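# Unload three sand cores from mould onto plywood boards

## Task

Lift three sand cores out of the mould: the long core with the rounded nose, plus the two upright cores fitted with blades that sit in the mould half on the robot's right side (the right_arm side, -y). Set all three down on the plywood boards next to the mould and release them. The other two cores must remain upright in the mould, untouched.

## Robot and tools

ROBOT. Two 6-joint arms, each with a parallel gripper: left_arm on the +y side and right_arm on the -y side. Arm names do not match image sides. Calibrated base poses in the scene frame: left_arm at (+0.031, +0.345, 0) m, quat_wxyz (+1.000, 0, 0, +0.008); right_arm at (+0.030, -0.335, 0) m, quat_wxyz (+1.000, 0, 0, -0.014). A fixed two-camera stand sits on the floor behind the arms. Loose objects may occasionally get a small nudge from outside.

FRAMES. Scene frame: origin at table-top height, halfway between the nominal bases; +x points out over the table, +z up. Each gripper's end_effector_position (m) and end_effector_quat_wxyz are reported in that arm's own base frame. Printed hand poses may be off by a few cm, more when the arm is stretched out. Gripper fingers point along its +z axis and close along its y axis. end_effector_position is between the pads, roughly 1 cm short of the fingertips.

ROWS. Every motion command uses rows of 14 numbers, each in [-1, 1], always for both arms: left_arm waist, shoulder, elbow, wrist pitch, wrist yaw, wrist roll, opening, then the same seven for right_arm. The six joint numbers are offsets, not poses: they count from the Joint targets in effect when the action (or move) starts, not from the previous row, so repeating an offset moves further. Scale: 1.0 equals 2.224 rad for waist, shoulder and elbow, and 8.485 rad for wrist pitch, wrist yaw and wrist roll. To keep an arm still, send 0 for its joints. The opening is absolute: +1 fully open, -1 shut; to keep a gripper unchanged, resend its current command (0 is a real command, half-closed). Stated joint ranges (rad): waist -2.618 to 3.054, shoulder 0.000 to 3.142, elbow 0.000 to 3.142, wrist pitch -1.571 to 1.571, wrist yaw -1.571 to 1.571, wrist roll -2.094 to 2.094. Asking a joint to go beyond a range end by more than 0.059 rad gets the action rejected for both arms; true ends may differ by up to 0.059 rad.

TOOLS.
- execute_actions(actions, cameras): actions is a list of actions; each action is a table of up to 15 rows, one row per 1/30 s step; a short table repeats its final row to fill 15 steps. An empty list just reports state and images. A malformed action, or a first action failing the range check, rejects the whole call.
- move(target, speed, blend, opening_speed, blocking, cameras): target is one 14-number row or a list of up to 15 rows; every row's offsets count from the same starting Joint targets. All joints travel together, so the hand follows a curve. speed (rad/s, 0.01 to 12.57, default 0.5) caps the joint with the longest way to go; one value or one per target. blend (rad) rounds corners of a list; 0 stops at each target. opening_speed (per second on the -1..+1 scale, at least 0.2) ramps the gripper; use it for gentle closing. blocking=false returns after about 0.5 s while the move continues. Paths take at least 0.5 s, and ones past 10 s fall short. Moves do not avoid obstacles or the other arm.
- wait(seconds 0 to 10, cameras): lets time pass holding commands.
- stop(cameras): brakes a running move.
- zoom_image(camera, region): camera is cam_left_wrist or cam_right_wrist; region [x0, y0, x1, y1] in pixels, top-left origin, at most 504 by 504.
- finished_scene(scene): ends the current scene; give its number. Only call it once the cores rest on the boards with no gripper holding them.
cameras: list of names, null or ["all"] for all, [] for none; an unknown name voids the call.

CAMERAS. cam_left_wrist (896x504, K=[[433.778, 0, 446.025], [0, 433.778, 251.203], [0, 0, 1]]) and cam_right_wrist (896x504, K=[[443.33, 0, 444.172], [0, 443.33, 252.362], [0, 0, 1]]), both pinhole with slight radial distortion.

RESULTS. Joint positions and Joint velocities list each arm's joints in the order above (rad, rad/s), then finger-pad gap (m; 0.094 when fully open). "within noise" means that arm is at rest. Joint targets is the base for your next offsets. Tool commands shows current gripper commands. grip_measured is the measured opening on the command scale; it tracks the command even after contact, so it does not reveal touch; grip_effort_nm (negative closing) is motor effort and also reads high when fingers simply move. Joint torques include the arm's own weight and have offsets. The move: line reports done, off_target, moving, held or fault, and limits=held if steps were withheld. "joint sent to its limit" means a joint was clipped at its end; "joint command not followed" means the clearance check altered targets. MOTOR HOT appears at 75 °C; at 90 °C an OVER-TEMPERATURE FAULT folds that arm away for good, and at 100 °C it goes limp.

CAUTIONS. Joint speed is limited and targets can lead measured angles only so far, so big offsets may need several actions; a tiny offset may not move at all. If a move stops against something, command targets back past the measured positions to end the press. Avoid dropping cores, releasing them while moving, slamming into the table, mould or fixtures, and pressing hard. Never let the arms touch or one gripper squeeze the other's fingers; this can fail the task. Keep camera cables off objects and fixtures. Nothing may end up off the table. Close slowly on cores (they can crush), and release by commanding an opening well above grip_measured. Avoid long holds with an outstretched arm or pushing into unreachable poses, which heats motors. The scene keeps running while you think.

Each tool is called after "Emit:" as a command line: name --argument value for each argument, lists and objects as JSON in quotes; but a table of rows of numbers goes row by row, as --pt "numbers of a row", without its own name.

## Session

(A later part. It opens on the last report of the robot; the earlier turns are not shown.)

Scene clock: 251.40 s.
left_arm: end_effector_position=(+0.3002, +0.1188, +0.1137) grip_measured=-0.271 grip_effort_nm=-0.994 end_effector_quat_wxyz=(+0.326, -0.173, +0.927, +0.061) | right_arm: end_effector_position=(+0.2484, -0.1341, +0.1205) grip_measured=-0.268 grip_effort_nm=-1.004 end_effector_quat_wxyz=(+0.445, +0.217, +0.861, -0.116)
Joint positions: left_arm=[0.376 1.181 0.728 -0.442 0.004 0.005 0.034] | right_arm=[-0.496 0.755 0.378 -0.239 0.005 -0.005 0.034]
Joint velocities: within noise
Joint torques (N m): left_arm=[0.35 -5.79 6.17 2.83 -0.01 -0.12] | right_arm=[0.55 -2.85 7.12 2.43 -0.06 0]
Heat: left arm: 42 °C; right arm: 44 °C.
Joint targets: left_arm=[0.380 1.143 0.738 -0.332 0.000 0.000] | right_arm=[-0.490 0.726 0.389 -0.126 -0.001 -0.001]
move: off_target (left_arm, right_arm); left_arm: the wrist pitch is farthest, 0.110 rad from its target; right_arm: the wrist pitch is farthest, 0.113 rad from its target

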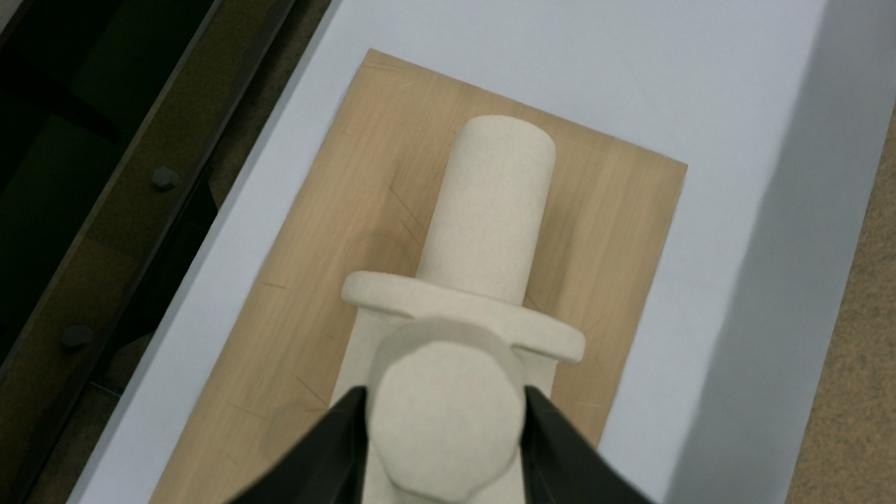

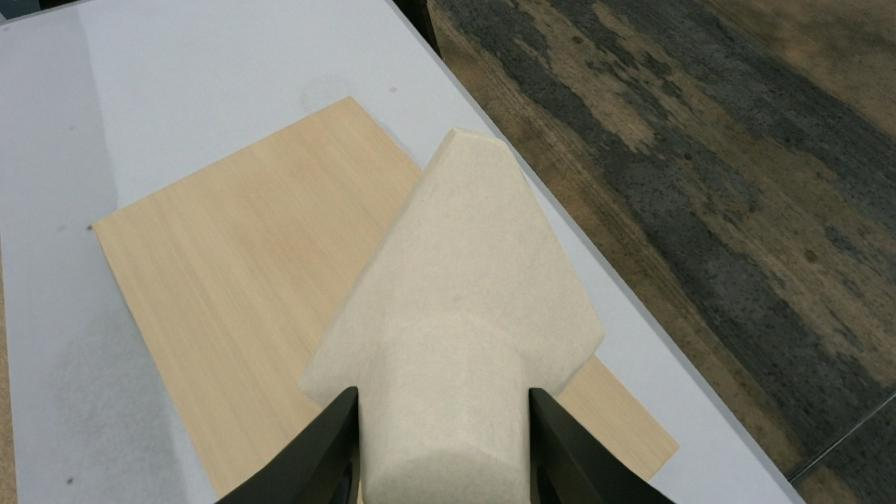

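Emit:
move --target '[0,0.0045,-0.0225,-0.0035,0,0,-0.8,0,0.044,-0.0534,0.0338,0,0,-0.8]' --speed 0.2

Scene clock: 260.37 s.
left_arm: end_effector_position=(+0.2994, +0.1185, +0.1122) grip_measured=-0.271 grip_effort_nm=-1.004 end_effector_quat_wxyz=(+0.335, -0.173, +0.924, +0.063) | right_arm: end_effector_position=(+0.2612, -0.1411, +0.1044) grip_measured=-0.268 grip_effort_nm=-1.009 end_effector_quat_wxyz=(+0.480, +0.212, +0.842, -0.125)
Joint positions: left_arm=[0.376 1.165 0.699 -0.41 0.004 0.004 0.034] | right_arm=[-0.496 0.834 0.261 0.04 0.005 -0.005 0.034]
Joint velocities: within noise
Joint torques (N m): left_arm=[0.36 -3.71 4.49 2.19 -0.02 -0.11] | right_arm=[0.54 -1.52 6.87 2.55 -0.04 0]
Heat: left arm: 43 °C; right arm: 45 °C.
Joint targets: left_arm=[0.380 1.153 0.688 -0.362 0.000 0.000] | right_arm=[-0.490 0.824 0.270 0.161 -0.001 -0.001]
move: off_target (left_arm, right_arm); left_arm: the wrist pitch is farthest, 0.049 rad from its target; right_arm: the wrist pitch is farthest, 0.120 rad from its target

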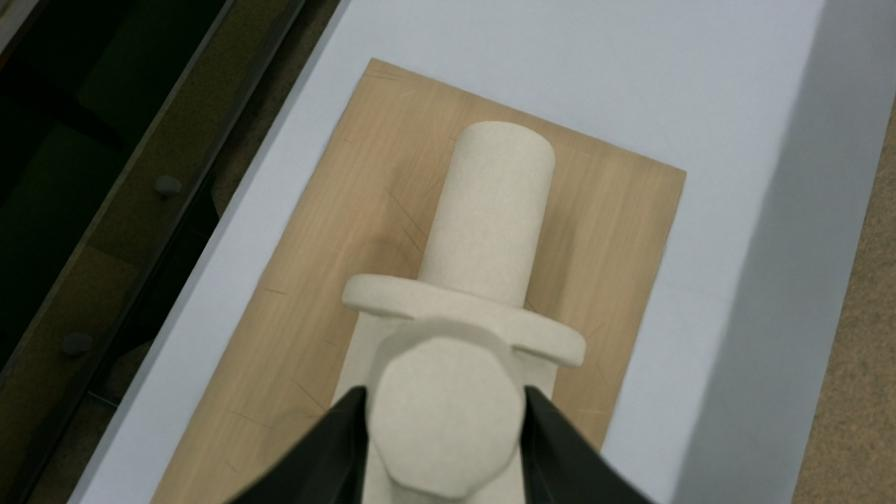

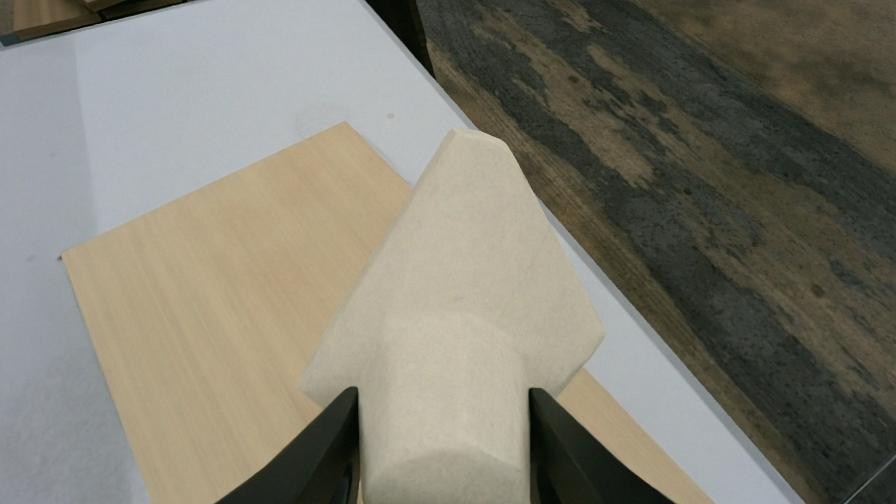

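Emit:
move --target '[0,0.003,-0.018,-0.003,0,0,-0.8,0,0.04,-0.036,0.02,0,0,-0.8]' --speed 0.15

Scene clock: 265.97 s.
left_arm: end_effector_position=(+0.2985, +0.1181, +0.1109) grip_measured=-0.271 grip_effort_nm=-1.004 end_effector_quat_wxyz=(+0.342, -0.173, +0.921, +0.064) | right_arm: end_effector_position=(+0.2626, -0.1418, +0.0821) grip_measured=-0.268 grip_effort_nm=-1.004 end_effector_quat_wxyz=(+0.482, +0.212, +0.841, -0.125)
Joint positions: left_arm=[0.376 1.15 0.675 -0.384 0.004 0.003 0.034] | right_arm=[-0.496 0.921 0.183 0.21 0.005 -0.005 0.034]
Joint velocities: within noise
Joint torques (N m): left_arm=[0.42 -2.03 3.22 1.66 -0.03 -0.09] | right_arm=[0.54 -1.62 6.45 2.59 -0.05 0]
Heat: left arm: 42 °C; right arm: 47 °C.
Joint targets: left_arm=[0.380 1.160 0.648 -0.388 0.000 0.000] | right_arm=[-0.490 0.913 0.190 0.330 -0.001 -0.001]
move: off_target (right_arm); right_arm: the wrist pitch is farthest, 0.120 rad from its target

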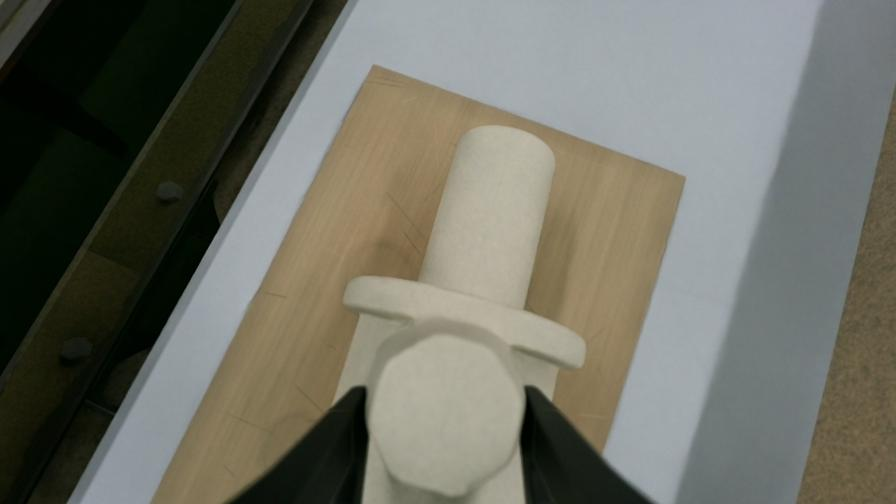

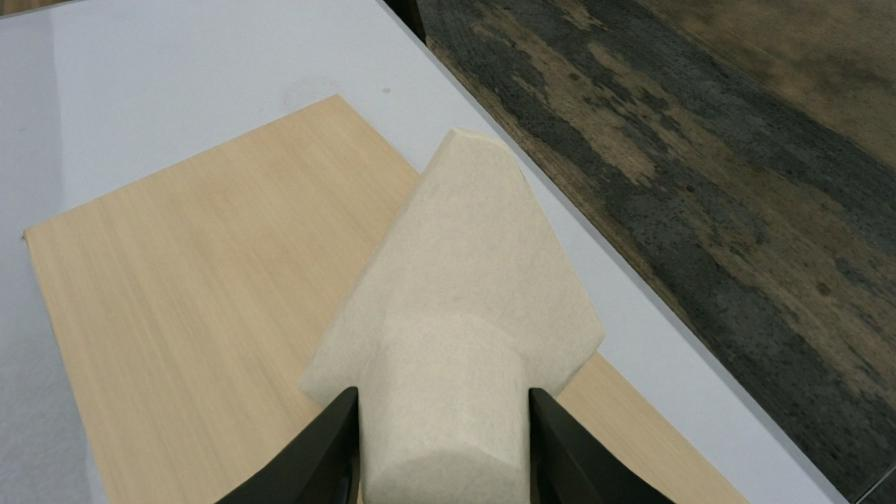

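Emit:
move --target '[0,0,-0.01,0,0,0,-0.8,0.045,0.237,-0.0281,0.0846,0,0,-0.8]' --speed 0.3

Scene clock: 278.90 s.
left_arm: end_effector_position=(+0.2982, +0.1180, +0.1106) grip_measured=-0.271 grip_effort_nm=-0.999 end_effector_quat_wxyz=(+0.348, -0.173, +0.919, +0.065) | right_arm: end_effector_position=(+0.3140, -0.1340, +0.0723) grip_measured=-0.268 grip_effort_nm=-0.999 end_effector_quat_wxyz=(+0.560, +0.164, +0.803, -0.120)
Joint positions: left_arm=[0.376 1.14 0.659 -0.366 0.004 0.003 0.034] | right_arm=[-0.399 1.441 0.127 0.961 0.013 -0.005 0.034]
Joint velocities: within noise
Joint torques (N m): left_arm=[0.4 -1.32 2.69 1.5 -0.01 -0.11] | right_arm=[0.87 -3.17 4.01 2.33 -0.15 0]
Heat: left arm: 40 °C; right arm: 48 °C.
Joint targets: left_arm=[0.380 1.160 0.626 -0.388 0.000 0.000] | right_arm=[-0.390 1.441 0.127 1.048 -0.001 -0.001]
move: off_target (right_arm); right_arm: the wrist pitch is farthest, 0.087 rad from its target

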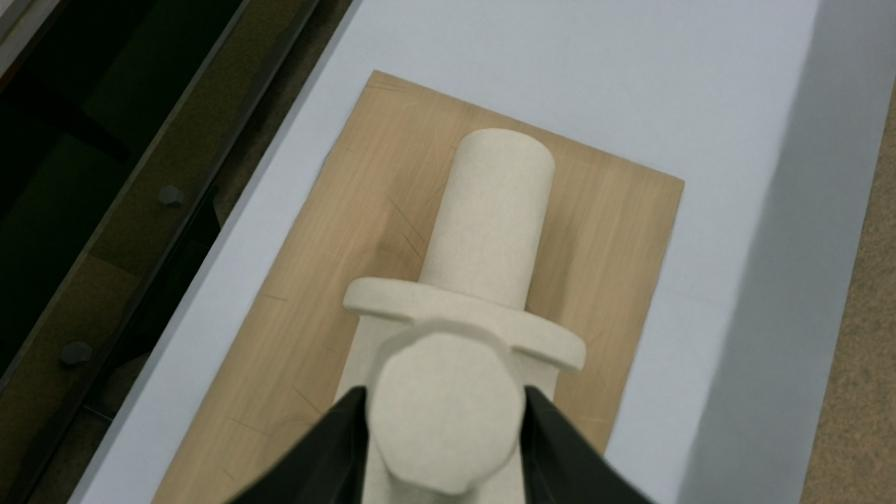

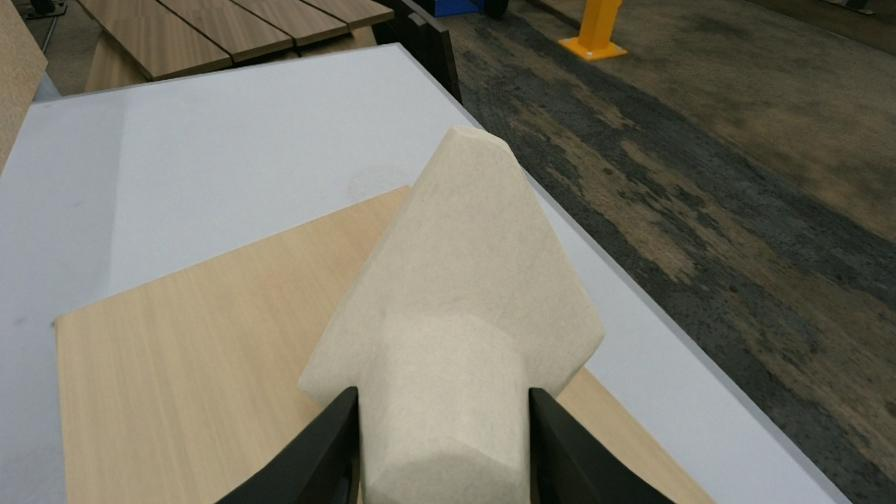

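Emit:
move --target '[0,0,0,0,0,0,0.5,0,0.1311,0.0112,0.0314,0,0,-0.8]' --speed 0.2 --opening_speed 0.5

Scene clock: 287.83 s.
left_arm: end_effector_position=(+0.2872, +0.1148, +0.0928) grip_measured=+0.498 grip_effort_nm=0.139 end_effector_quat_wxyz=(+0.319, -0.176, +0.929, +0.062) | right_arm: end_effector_position=(+0.3285, -0.1401, +0.0665) grip_measured=-0.268 grip_effort_nm=-1.004 end_effector_quat_wxyz=(+0.591, +0.160, +0.780, -0.126)
Joint positions: left_arm=[0.376 1.153 0.634 -0.391 -0.002 0.002 0.07] | right_arm=[-0.399 1.718 0.135 1.311 0.013 -0.005 0.034]
Joint velocities: within noise
Joint torques (N m): left_arm=[0.39 -2.14 4.53 1.66 0.07 -0.1] | right_arm=[0.81 -3.15 4.07 1.58 -0.14 0]
Heat: left arm: 39 °C; right arm: 49 °C.
Joint targets: left_arm=[0.380 1.160 0.625 -0.388 0.000 0.000] | right_arm=[-0.390 1.732 0.152 1.315 -0.001 -0.001]
move: done

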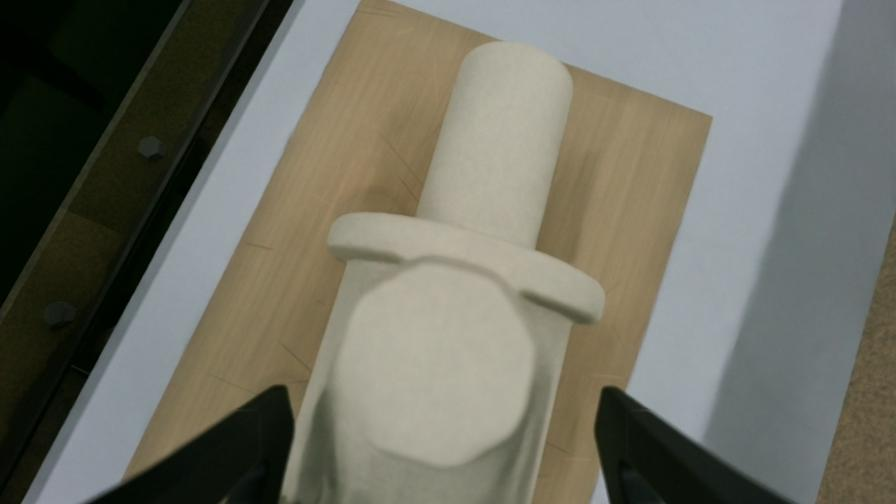

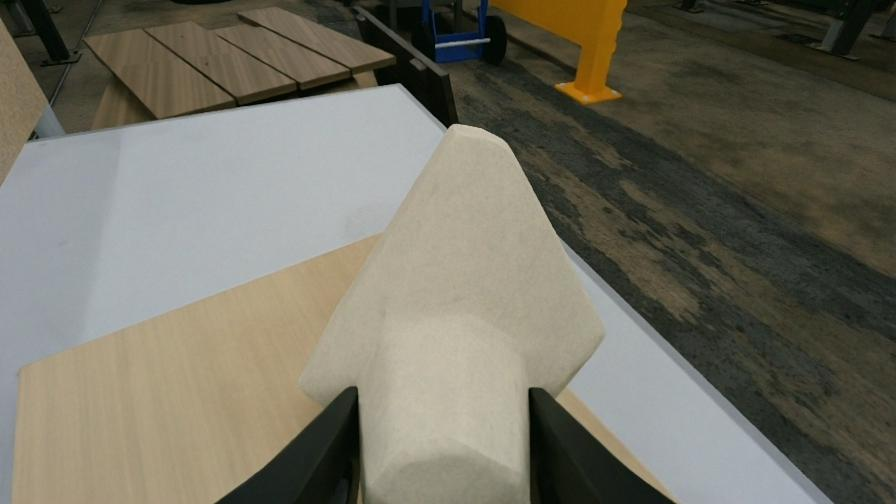

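Emit:
move --target '[0,0.027,0.335,-0.07,0,0,0.5,0,0.0135,0,-0.0118,0,0,-0.8]' --speed 0.3

Scene clock: 304.10 s.
left_arm: end_effector_position=(+0.3052, +0.1219, +0.2717) grip_measured=+0.498 grip_effort_nm=0.134 end_effector_quat_wxyz=(+0.350, -0.174, +0.918, +0.068) | right_arm: end_effector_position=(+0.3300, -0.1407, +0.0629) grip_measured=-0.270 grip_effort_nm=-1.009 end_effector_quat_wxyz=(+0.588, +0.160, +0.783, -0.126)
Joint positions: left_arm=[0.376 1.211 1.347 -0.978 -0.002 0.002 0.07] | right_arm=[-0.399 1.737 0.143 1.313 0.013 -0.006 0.034]
Joint velocities: within noise
Joint torques (N m): left_arm=[0.35 -2.33 7.06 1.69 0.07 -0.08] | right_arm=[0.83 -2.39 3.36 0.64 -0.14 0.01]
Heat: left arm: 38 °C; right arm: 45 °C.
Joint targets: left_arm=[0.380 1.220 1.371 -0.982 0.000 0.000] | right_arm=[-0.390 1.762 0.152 1.214 -0.001 -0.001]
move: off_target (right_arm); right_arm: the wrist pitch is farthest, 0.098 rad from its target

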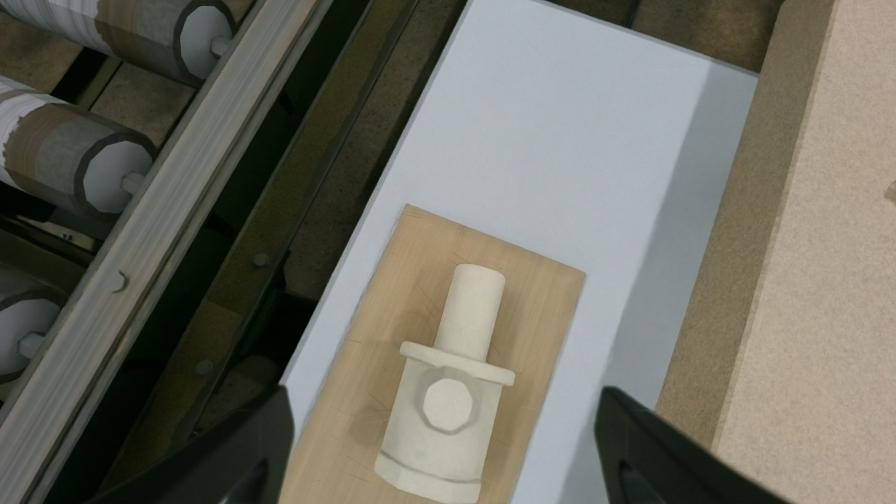

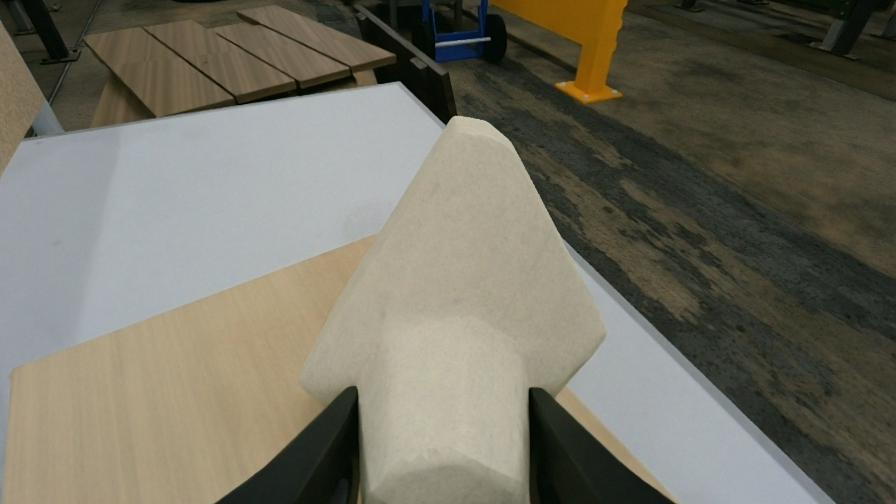

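Emit:
move --target '[0,0,0,0,0,0,0.5,0,0.018,0,-0.0165,0,0,-0.8]' --speed 0.2

Scene clock: 308.97 s.
left_arm: end_effector_position=(+0.3050, +0.1218, +0.2715) grip_measured=+0.498 grip_effort_nm=0.139 end_effector_quat_wxyz=(+0.350, -0.174, +0.918, +0.068) | right_arm: end_effector_position=(+0.3289, -0.1403, +0.0455) grip_measured=-0.278 grip_effort_nm=-0.999 end_effector_quat_wxyz=(+0.562, +0.162, +0.802, -0.122)
Joint positions: left_arm=[0.376 1.211 1.347 -0.978 -0.002 0.002 0.07] | right_arm=[-0.399 1.767 0.157 1.266 0.013 -0.009 0.034]
Joint velocities: within noise
Joint torques (N m): left_arm=[0.34 -2.39 7.1 1.68 0.03 -0.1] | right_arm=[0.81 -1.77 2.18 -0.22 -0.14 0.05]
Heat: left arm: 38 °C; right arm: 43 °C.
Joint targets: left_arm=[0.380 1.220 1.371 -0.981 0.000 0.000] | right_arm=[-0.390 1.802 0.152 1.075 -0.001 -0.001]
move: off_target (right_arm); right_arm: the wrist pitch is farthest, 0.192 rad from its target

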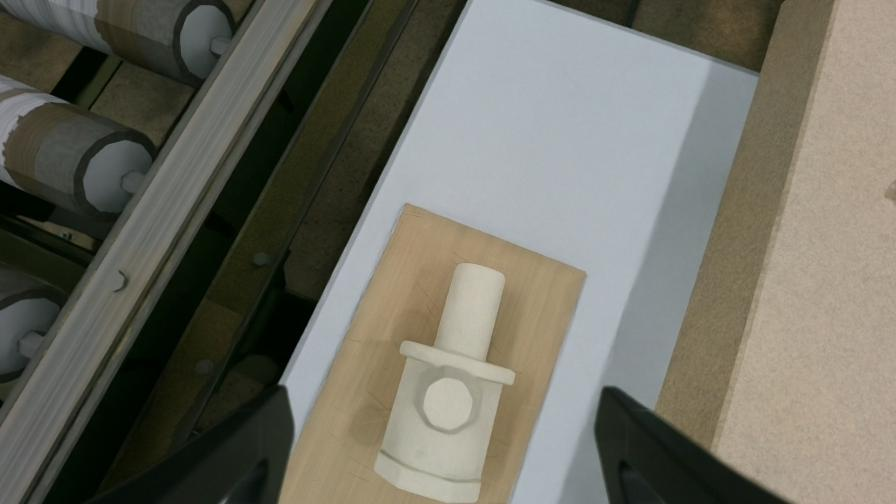

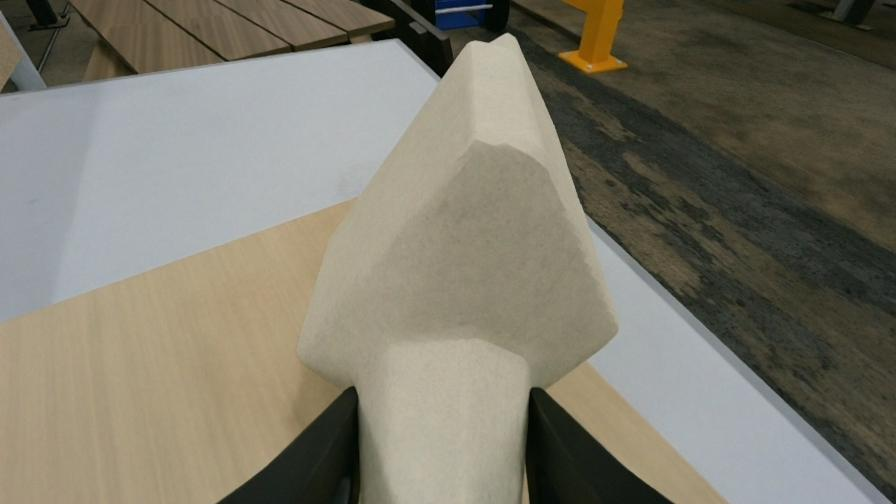

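Emit:
move --target '[0,0,0,0,0,0,0.5,0,-0.012,0,0.02,0,0,-0.1]' --speed 0.3 --opening_speed 0.3

Scene clock: 313.60 s.
left_arm: end_effector_position=(+0.3050, +0.1218, +0.2715) grip_measured=+0.498 grip_effort_nm=0.139 end_effector_quat_wxyz=(+0.350, -0.174, +0.918, +0.068) | right_arm: end_effector_position=(+0.3286, -0.1370, +0.0411) grip_measured=-0.103 grip_effort_nm=0.173 end_effector_quat_wxyz=(+0.555, +0.160, +0.808, -0.116)
Joint positions: left_arm=[0.376 1.211 1.347 -0.979 -0.002 0.002 0.07] | right_arm=[-0.395 1.767 0.157 1.247 0.006 -0.009 0.042]
Joint velocities: within noise
Joint torques (N m): left_arm=[0.35 -2.36 7.12 1.67 0.06 -0.07] | right_arm=[0.38 -3.81 2.15 1.48 -0.08 0.05]
Heat: left arm: 38 °C; right arm: 43 °C.
Joint targets: left_arm=[0.380 1.220 1.371 -0.982 0.000 0.000] | right_arm=[-0.390 1.776 0.152 1.244 -0.001 -0.001]
move: done

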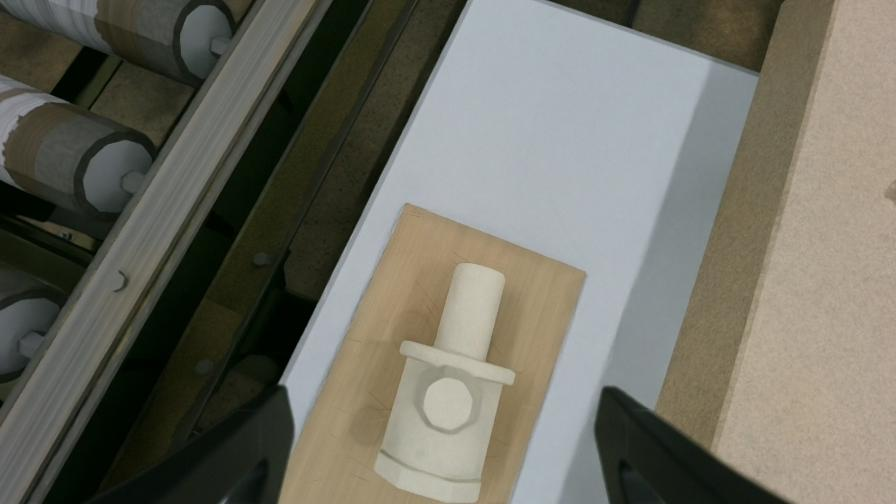

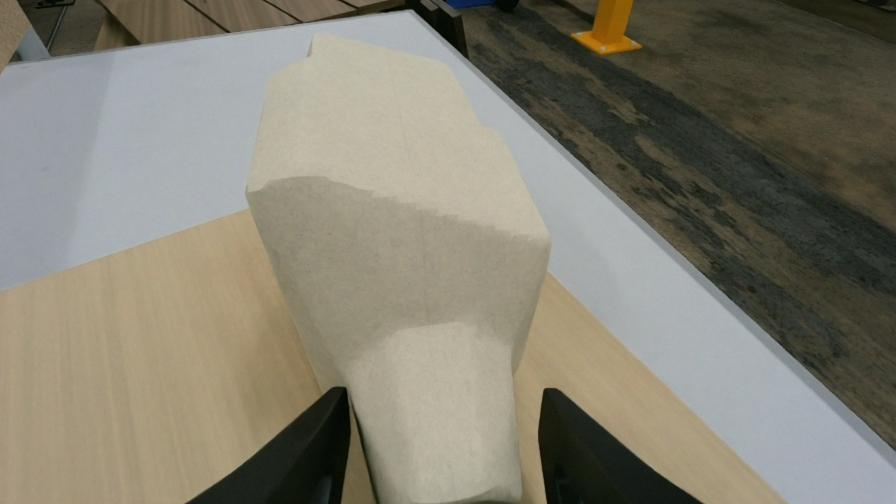

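Emit:
move --pt "0 0 0 0 0 0 0.5 0 0 0 0 0 0 0.6" --pt "0 0 0 0 0 0 0.5 0 -0.1506 -0.0112 -0.0231 0 0 0.6" --pt "0 0 0 0 0 0 0.5 0 -0.388 0.0171 -0.1077 0 0 0.6" --pt "0 0 0 0 0 0 0.5 0 -0.4339 0.2734 -0.2126 0 0 0.6" --speed 0.6 --opening_speed 0.8

Scene clock: 323.20 s.
left_arm: end_effector_position=(+0.3050, +0.1218, +0.2715) grip_measured=+0.498 grip_effort_nm=0.144 end_effector_quat_wxyz=(+0.350, -0.174, +0.918, +0.068) | right_arm: end_effector_position=(+0.2680, -0.1117, +0.2004) grip_measured=+0.597 grip_effort_nm=0.178 end_effector_quat_wxyz=(+0.439, +0.173, +0.877, -0.093)
Joint positions: left_arm=[0.376 1.211 1.347 -0.979 -0.002 0.002 0.07] | right_arm=[-0.395 0.82 0.733 -0.552 0.006 -0.009 0.075]
Joint velocities: within noise
Joint torques (N m): left_arm=[0.31 -2.39 7.1 1.71 0.09 -0.09] | right_arm=[0.43 -1.59 8.47 1.33 -0.08 0.05]
Heat: left arm: 38 °C; right arm: 43 °C.
Joint targets: left_arm=[0.380 1.220 1.371 -0.982 0.000 0.000] | right_arm=[-0.390 0.810 0.761 -0.560 -0.001 -0.001]
move: done

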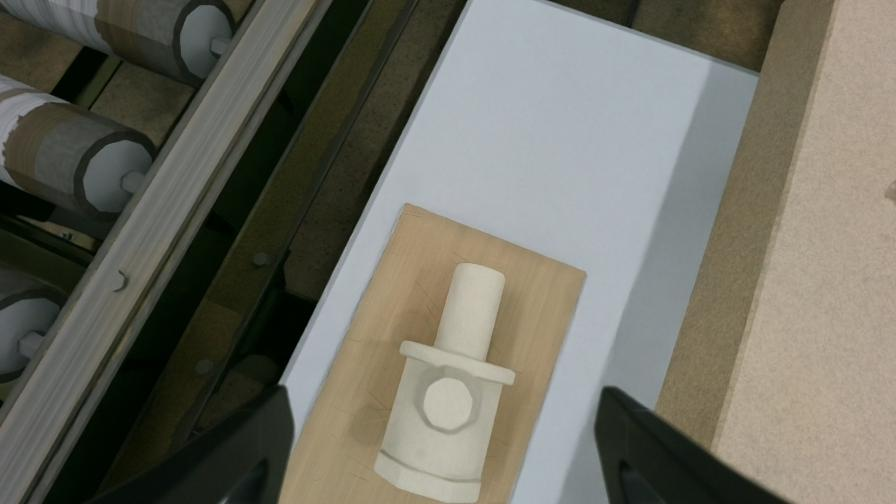

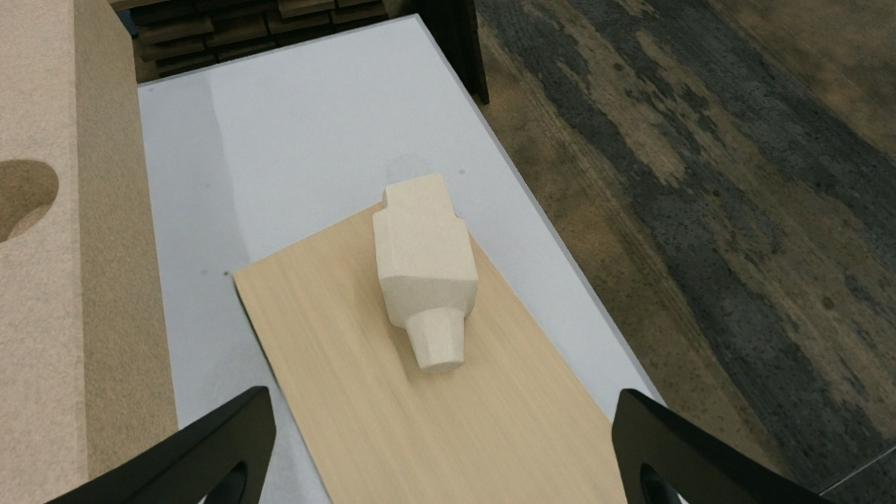

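Emit:
move --target '[0,0,0,0,0,0,0.5,0.3404,0.5306,0.484,0.0065,0,0,0.4]' --speed 0.9 --cameras '["cam_right_wrist"]'

Scene clock: 333.27 s.
left_arm: end_effector_position=(+0.3050, +0.1218, +0.2715) grip_measured=+0.498 grip_effort_nm=0.144 end_effector_quat_wxyz=(+0.350, -0.174, +0.918, +0.068) | right_arm: end_effector_position=(+0.5300, +0.2085, +0.2132) grip_measured=+0.403 grip_effort_nm=-0.125 end_effector_quat_wxyz=(+0.413, -0.172, +0.891, +0.077)
Joint positions: left_arm=[0.376 1.211 1.347 -0.979 -0.002 0.002 0.07] | right_arm=[0.373 1.986 1.806 -0.522 -0.001 -0.008 0.066]
Joint velocities: within noise
Joint torques (N m): left_arm=[0.36 -2.4 7.06 1.68 0.05 -0.08] | right_arm=[-0.39 -9.47 8.75 1.45 0 0.03]
Heat: left arm: 38 °C; right arm: 43 °C.
Joint targets: left_arm=[0.380 1.220 1.371 -0.982 0.000 0.000] | right_arm=[0.367 1.990 1.837 -0.504 0.000 -0.001]
move: done
Images, in order (width x height): cam_right_wrist 896x504.

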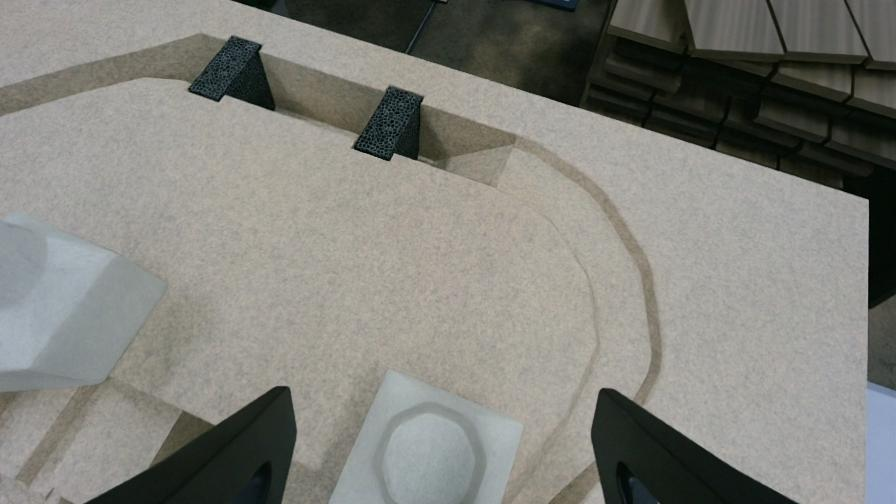

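Emit:
move --target '[0,0,0,0,0,0,0.5,0.0034,-0.004,-0.1223,0.0312,0,0,0.4]' --speed 0.35 --cameras '["cam_right_wrist"]'

Scene clock: 339.77 s.
left_arm: end_effector_position=(+0.3050, +0.1218, +0.2715) grip_measured=+0.498 grip_effort_nm=0.144 end_effector_quat_wxyz=(+0.350, -0.174, +0.918, +0.068) | right_arm: end_effector_position=(+0.5296, +0.2083, +0.1579) grip_measured=+0.403 grip_effort_nm=-0.125 end_effector_quat_wxyz=(+0.422, -0.171, +0.887, +0.079)
Joint positions: left_arm=[0.376 1.211 1.347 -0.979 -0.002 0.002 0.07] | right_arm=[0.373 1.986 1.571 -0.268 -0.001 -0.008 0.066]
Joint velocities: within noise
Joint torques (N m): left_arm=[0.31 -2.35 7.09 1.68 0.04 -0.09] | right_arm=[0.21 -10.14 5.81 1.55 0 0.05]
Heat: left arm: 38 °C; right arm: 44 °C.
Joint targets: left_arm=[0.380 1.220 1.371 -0.982 0.000 0.000] | right_arm=[0.375 1.982 1.565 -0.240 0.000 -0.001]
move: done
Images, in order (width x height): cam_right_wrist 896x504.

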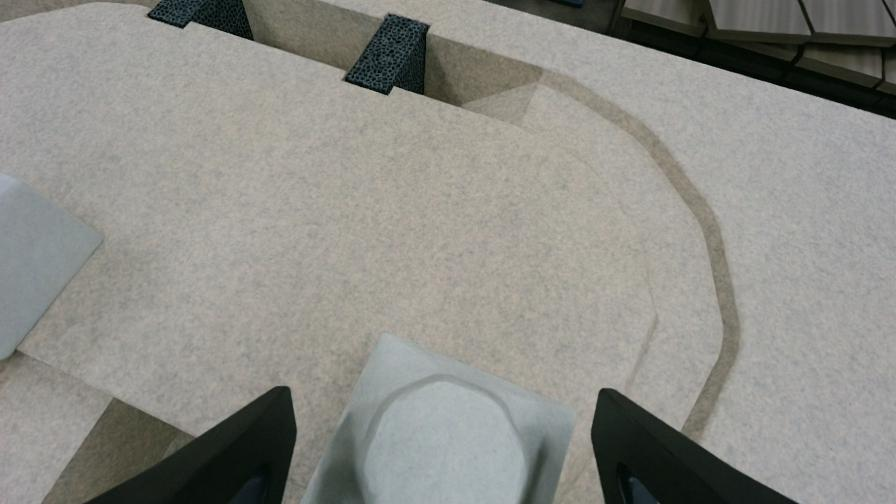

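Emit:
move --pt "0 0 0 0 0 0 0.5 0 -0.006 -0.02 0.0045 0 0 0.4" --pt "0 0 0 0 0 0 0.5 0 -0.006 -0.02 0.0045 0 0 -0.8" --speed 0.35 --opening_speed 0.8 --cameras '["cam_right_wrist"]'

Scene clock: 345.17 s.
left_arm: end_effector_position=(+0.3050, +0.1218, +0.2715) grip_measured=+0.498 grip_effort_nm=0.149 end_effector_quat_wxyz=(+0.350, -0.174, +0.918, +0.068) | right_arm: end_effector_position=(+0.5322, +0.2085, +0.1555) grip_measured=-0.248 grip_effort_nm=-1.009 end_effector_quat_wxyz=(+0.437, -0.167, +0.880, +0.080)
Joint positions: left_arm=[0.376 1.211 1.347 -0.979 -0.002 0.002 0.07] | right_arm=[0.373 1.982 1.529 -0.197 0.004 -0.005 0.035]
Joint velocities: within noise
Joint torques (N m): left_arm=[0.31 -2.32 7.13 1.68 0.05 -0.09] | right_arm=[0.18 -10.82 5.61 1.29 -0.06 0.01]
Heat: left arm: 38 °C; right arm: 44 °C.
Joint targets: left_arm=[0.380 1.220 1.371 -0.982 0.000 0.000] | right_arm=[0.375 1.968 1.520 -0.202 -0.001 -0.001]
move: done
Images, in order (width x height): cam_right_wrist 896x504.

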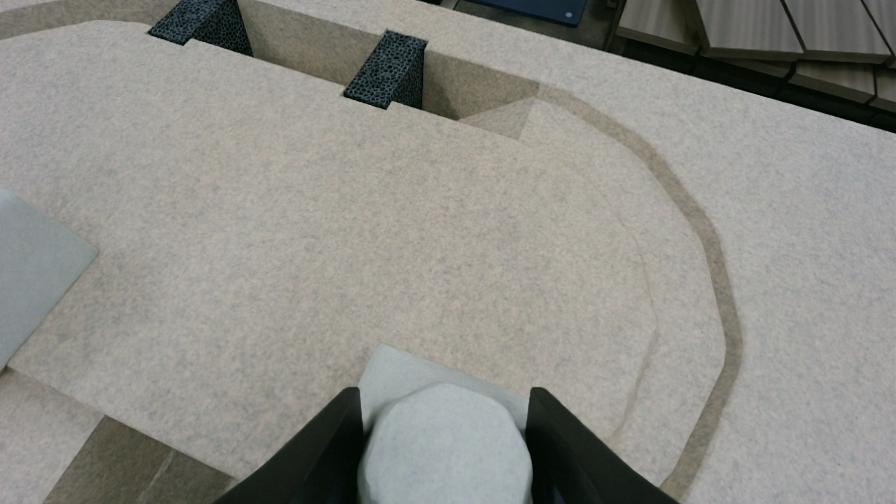

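Emit:
move --pt "0 0 0 0 0 0 0.5 0 -0.026 0.0976 -0.0163 0 0 -0.8" --pt "0 0 0 0 0 0 0.5 0 -0.0216 0.2001 -0.0398 0 0 -0.8" --speed 0.3 --cameras '["cam_right_wrist"]'

Scene clock: 350.77 s.
left_arm: end_effector_position=(+0.3050, +0.1218, +0.2715) grip_measured=+0.498 grip_effort_nm=0.149 end_effector_quat_wxyz=(+0.350, -0.174, +0.918, +0.068) | right_arm: end_effector_position=(+0.5329, +0.2088, +0.2536) grip_measured=-0.253 grip_effort_nm=-0.999 end_effector_quat_wxyz=(+0.436, -0.168, +0.880, +0.079)
Joint positions: left_arm=[0.376 1.211 1.347 -0.979 -0.002 0.002 0.07] | right_arm=[0.373 1.979 1.917 -0.59 0.004 -0.005 0.035]
Joint velocities: within noise
Joint torques (N m): left_arm=[0.38 -2.33 7.08 1.68 0.05 -0.11] | right_arm=[0.17 -14.61 10.07 1.82 -0.06 0.01]
Heat: left arm: 38 °C; right arm: 43 °C.
Joint targets: left_arm=[0.380 1.220 1.371 -0.982 0.000 0.000] | right_arm=[0.375 1.920 1.965 -0.539 -0.001 -0.001]
move: off_target (right_arm); right_arm: the shoulder is farthest, 0.059 rad from its target
Images, in order (width x height): cam_right_wrist 896x504.

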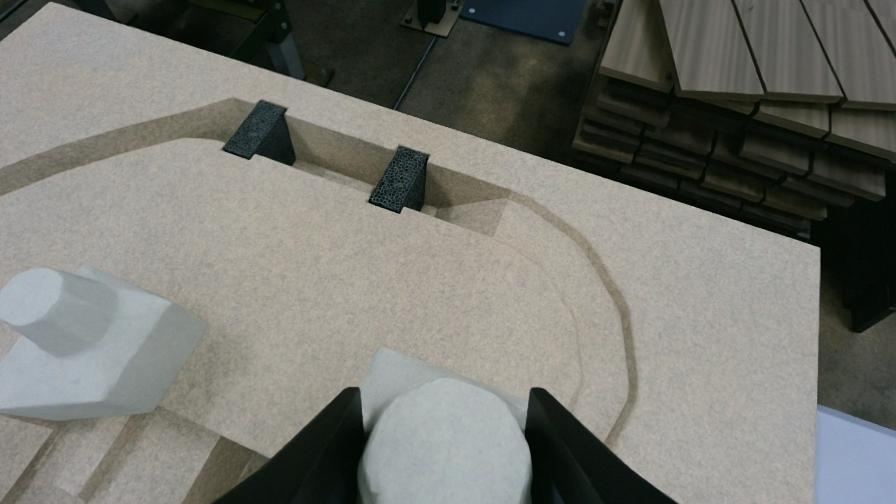

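Emit:
move --pt "0 0 0 0 0 0 0.5 -0.4474 -0.2581 -0.1911 -0.0714 0 0.0931 -0.8" --pt "0 0 0 0 0 0 0.5 -0.4474 -0.1439 -0.1551 -0.0944 0 0.0931 -0.8" --speed 0.6 --cameras '["cam_right_wrist"]'

Scene clock: 365.00 s.
left_arm: end_effector_position=(+0.3050, +0.1218, +0.2715) grip_measured=+0.498 grip_effort_nm=0.144 end_effector_quat_wxyz=(+0.350, -0.174, +0.918, +0.068) | right_arm: end_effector_position=(+0.2676, -0.1908, +0.1890) grip_measured=-0.253 grip_effort_nm=-1.009 end_effector_quat_wxyz=(+0.102, +0.640, +0.761, +0.005)
Joint positions: left_arm=[0.376 1.211 1.347 -0.979 -0.002 0.002 0.07] | right_arm=[-0.619 1.612 1.579 -1.333 0.007 0.779 0.035]
Joint velocities: within noise
Joint torques (N m): left_arm=[0.4 -2.41 7.01 1.67 0.05 -0.09] | right_arm=[-0.14 -6.82 8.62 0.37 -0.08 0.06]
Heat: left arm: 38 °C; right arm: 45 °C.
Joint targets: left_arm=[0.380 1.220 1.371 -0.982 0.000 0.000] | right_arm=[-0.620 1.600 1.621 -1.340 -0.001 0.789]
move: off_target (right_arm); right_arm: the elbow is farthest, 0.041 rad from its target
Images, in order (width x height): cam_right_wrist 896x504.

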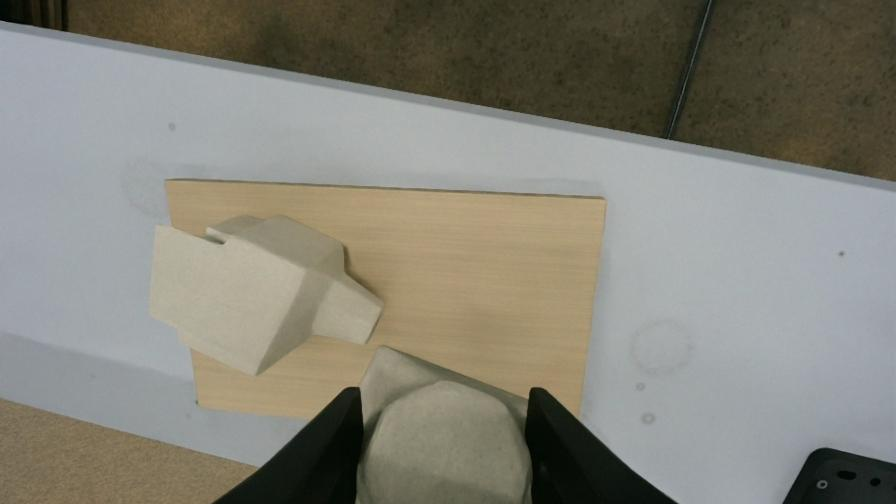

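Emit:
move --target '[0,0,0,0,0,0,0.5,-0.0441,0.054,-0.0522,0.0175,0,-0.0118,-0.8]' --speed 0.25 --cameras '["cam_right_wrist"]'

Scene clock: 374.40 s.
left_arm: end_effector_position=(+0.3050, +0.1218, +0.2715) grip_measured=+0.498 grip_effort_nm=0.139 end_effector_quat_wxyz=(+0.350, -0.174, +0.918, +0.068) | right_arm: end_effector_position=(+0.2615, -0.2270, +0.1350) grip_measured=-0.253 grip_effort_nm=-1.004 end_effector_quat_wxyz=(+0.067, +0.647, +0.760, -0.003)
Joint positions: left_arm=[0.376 1.211 1.347 -0.979 -0.002 0.002 0.07] | right_arm=[-0.715 1.725 1.5 -1.211 0.005 0.695 0.035]
Joint velocities: within noise
Joint torques (N m): left_arm=[0.46 -2.4 7.17 1.67 0.06 -0.09] | right_arm=[-0.24 -7.21 5.67 0.49 -0.04 -0.12]
Heat: left arm: 38 °C; right arm: 43 °C.
Joint targets: left_arm=[0.380 1.220 1.371 -0.982 0.000 0.000] | right_arm=[-0.718 1.720 1.505 -1.192 0.000 0.689]
move: done
Images, in order (width x height): cam_right_wrist 896x504.

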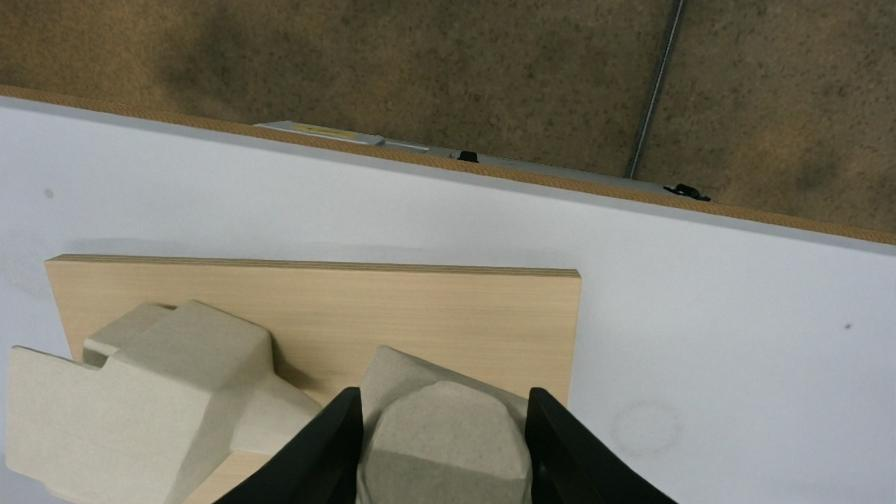

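Emit:
move --target '[0,0,0,0,0,0,0.5,-0.009,-0.0135,-0.072,0.0085,0,-0.0024,-0.8]' --speed 0.2 --cameras '["cam_right_wrist"]'

Scene clock: 382.23 s.
left_arm: end_effector_position=(+0.3050, +0.1218, +0.2715) grip_measured=+0.498 grip_effort_nm=0.144 end_effector_quat_wxyz=(+0.350, -0.174, +0.918, +0.068) | right_arm: end_effector_position=(+0.2413, -0.2165, +0.0936) grip_measured=-0.253 grip_effort_nm=-1.004 end_effector_quat_wxyz=(+0.028, +0.646, +0.762, -0.003)
Joint positions: left_arm=[0.376 1.211 1.347 -0.979 -0.002 0.002 0.07] | right_arm=[-0.731 1.725 1.343 -1.132 0.005 0.675 0.035]
Joint velocities: within noise
Joint torques (N m): left_arm=[0.39 -2.41 7.1 1.69 0.04 -0.07] | right_arm=[-0.61 -9.57 5.33 0.33 -0.07 -0.1]
Heat: left arm: 38 °C; right arm: 42 °C.
Joint targets: left_arm=[0.380 1.220 1.371 -0.982 0.000 0.000] | right_arm=[-0.738 1.690 1.344 -1.120 0.000 0.669]
move: done
Images, in order (width x height): cam_right_wrist 896x504.

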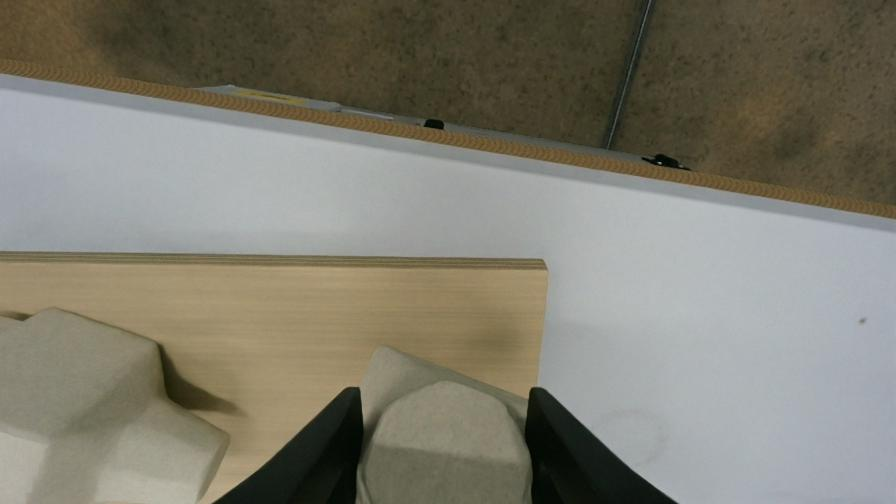

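Emit:
move --target '[0,0,0,0,0,0,0.5,0,0.0115,-0.055,0.016,0,0,-0.8]' --speed 0.2 --cameras '["cam_right_wrist"]'

Scene clock: 386.37 s.
left_arm: end_effector_position=(+0.3050, +0.1218, +0.2715) grip_measured=+0.498 grip_effort_nm=0.144 end_effector_quat_wxyz=(+0.350, -0.174, +0.918, +0.068) | right_arm: end_effector_position=(+0.2405, -0.2203, +0.0683) grip_measured=-0.255 grip_effort_nm=-1.004 end_effector_quat_wxyz=(+0.042, +0.647, +0.761, -0.007)
Joint positions: left_arm=[0.376 1.211 1.347 -0.979 -0.002 0.002 0.07] | right_arm=[-0.738 1.725 1.238 -1 0.012 0.67 0.035]
Joint velocities: within noise
Joint torques (N m): left_arm=[0.39 -2.36 7.09 1.68 0.04 -0.09] | right_arm=[-0.01 -7.41 4 0.4 -0.11 -0.04]
Heat: left arm: 39 °C; right arm: 43 °C.
Joint targets: left_arm=[0.380 1.220 1.371 -0.982 0.000 0.000] | right_arm=[-0.738 1.716 1.222 -0.984 -0.001 0.668]
move: done
Images, in order (width x height): cam_right_wrist 896x504.

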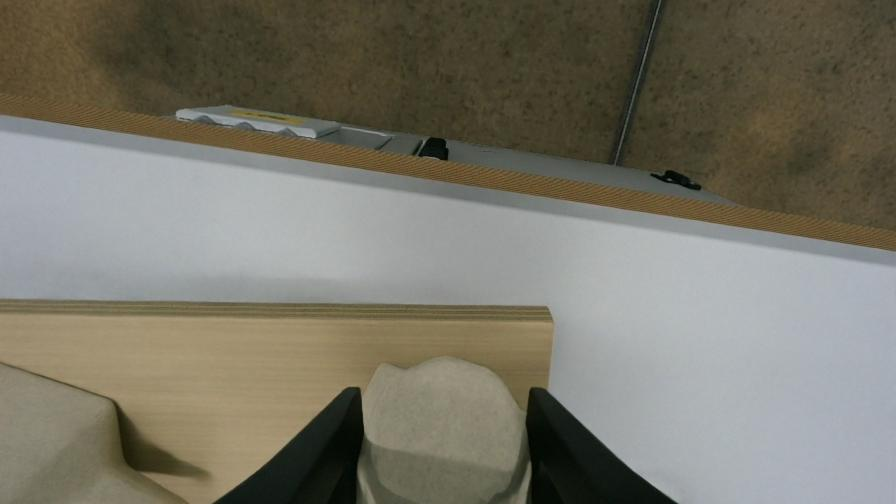

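Emit:
move --target '[0,0,0,0,0,0,0.5,0,0.012,-0.045,0.012,0,0,-0.8]' --speed 0.2 --cameras '["cam_right_wrist"]'

Scene clock: 389.87 s.
left_arm: end_effector_position=(+0.3050, +0.1218, +0.2715) grip_measured=+0.498 grip_effort_nm=0.134 end_effector_quat_wxyz=(+0.350, -0.174, +0.918, +0.068) | right_arm: end_effector_position=(+0.2410, -0.2267, +0.0590) grip_measured=-0.256 grip_effort_nm=-1.004 end_effector_quat_wxyz=(+0.067, +0.649, +0.758, -0.014)
Joint positions: left_arm=[0.376 1.211 1.347 -0.979 -0.002 0.002 0.07] | right_arm=[-0.746 1.708 1.174 -0.903 0.023 0.669 0.035]
Joint velocities: within noise
Joint torques (N m): left_arm=[0.34 -2.5 7.08 1.69 0.04 -0.08] | right_arm=[0.65 -3.85 1.32 0.53 -0.2 -0.04]
Heat: left arm: 39 °C; right arm: 43 °C.
Joint targets: left_arm=[0.380 1.220 1.371 -0.982 0.000 0.000] | right_arm=[-0.738 1.743 1.122 -0.882 0.000 0.669]
move: off_target (right_arm); right_arm: the elbow is farthest, 0.052 rad from its target
Images, in order (width x height): cam_right_wrist 896x504.

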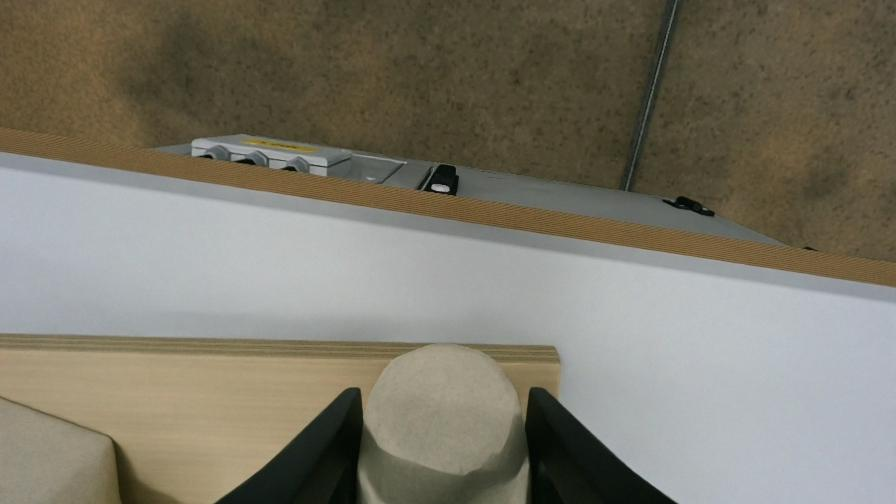

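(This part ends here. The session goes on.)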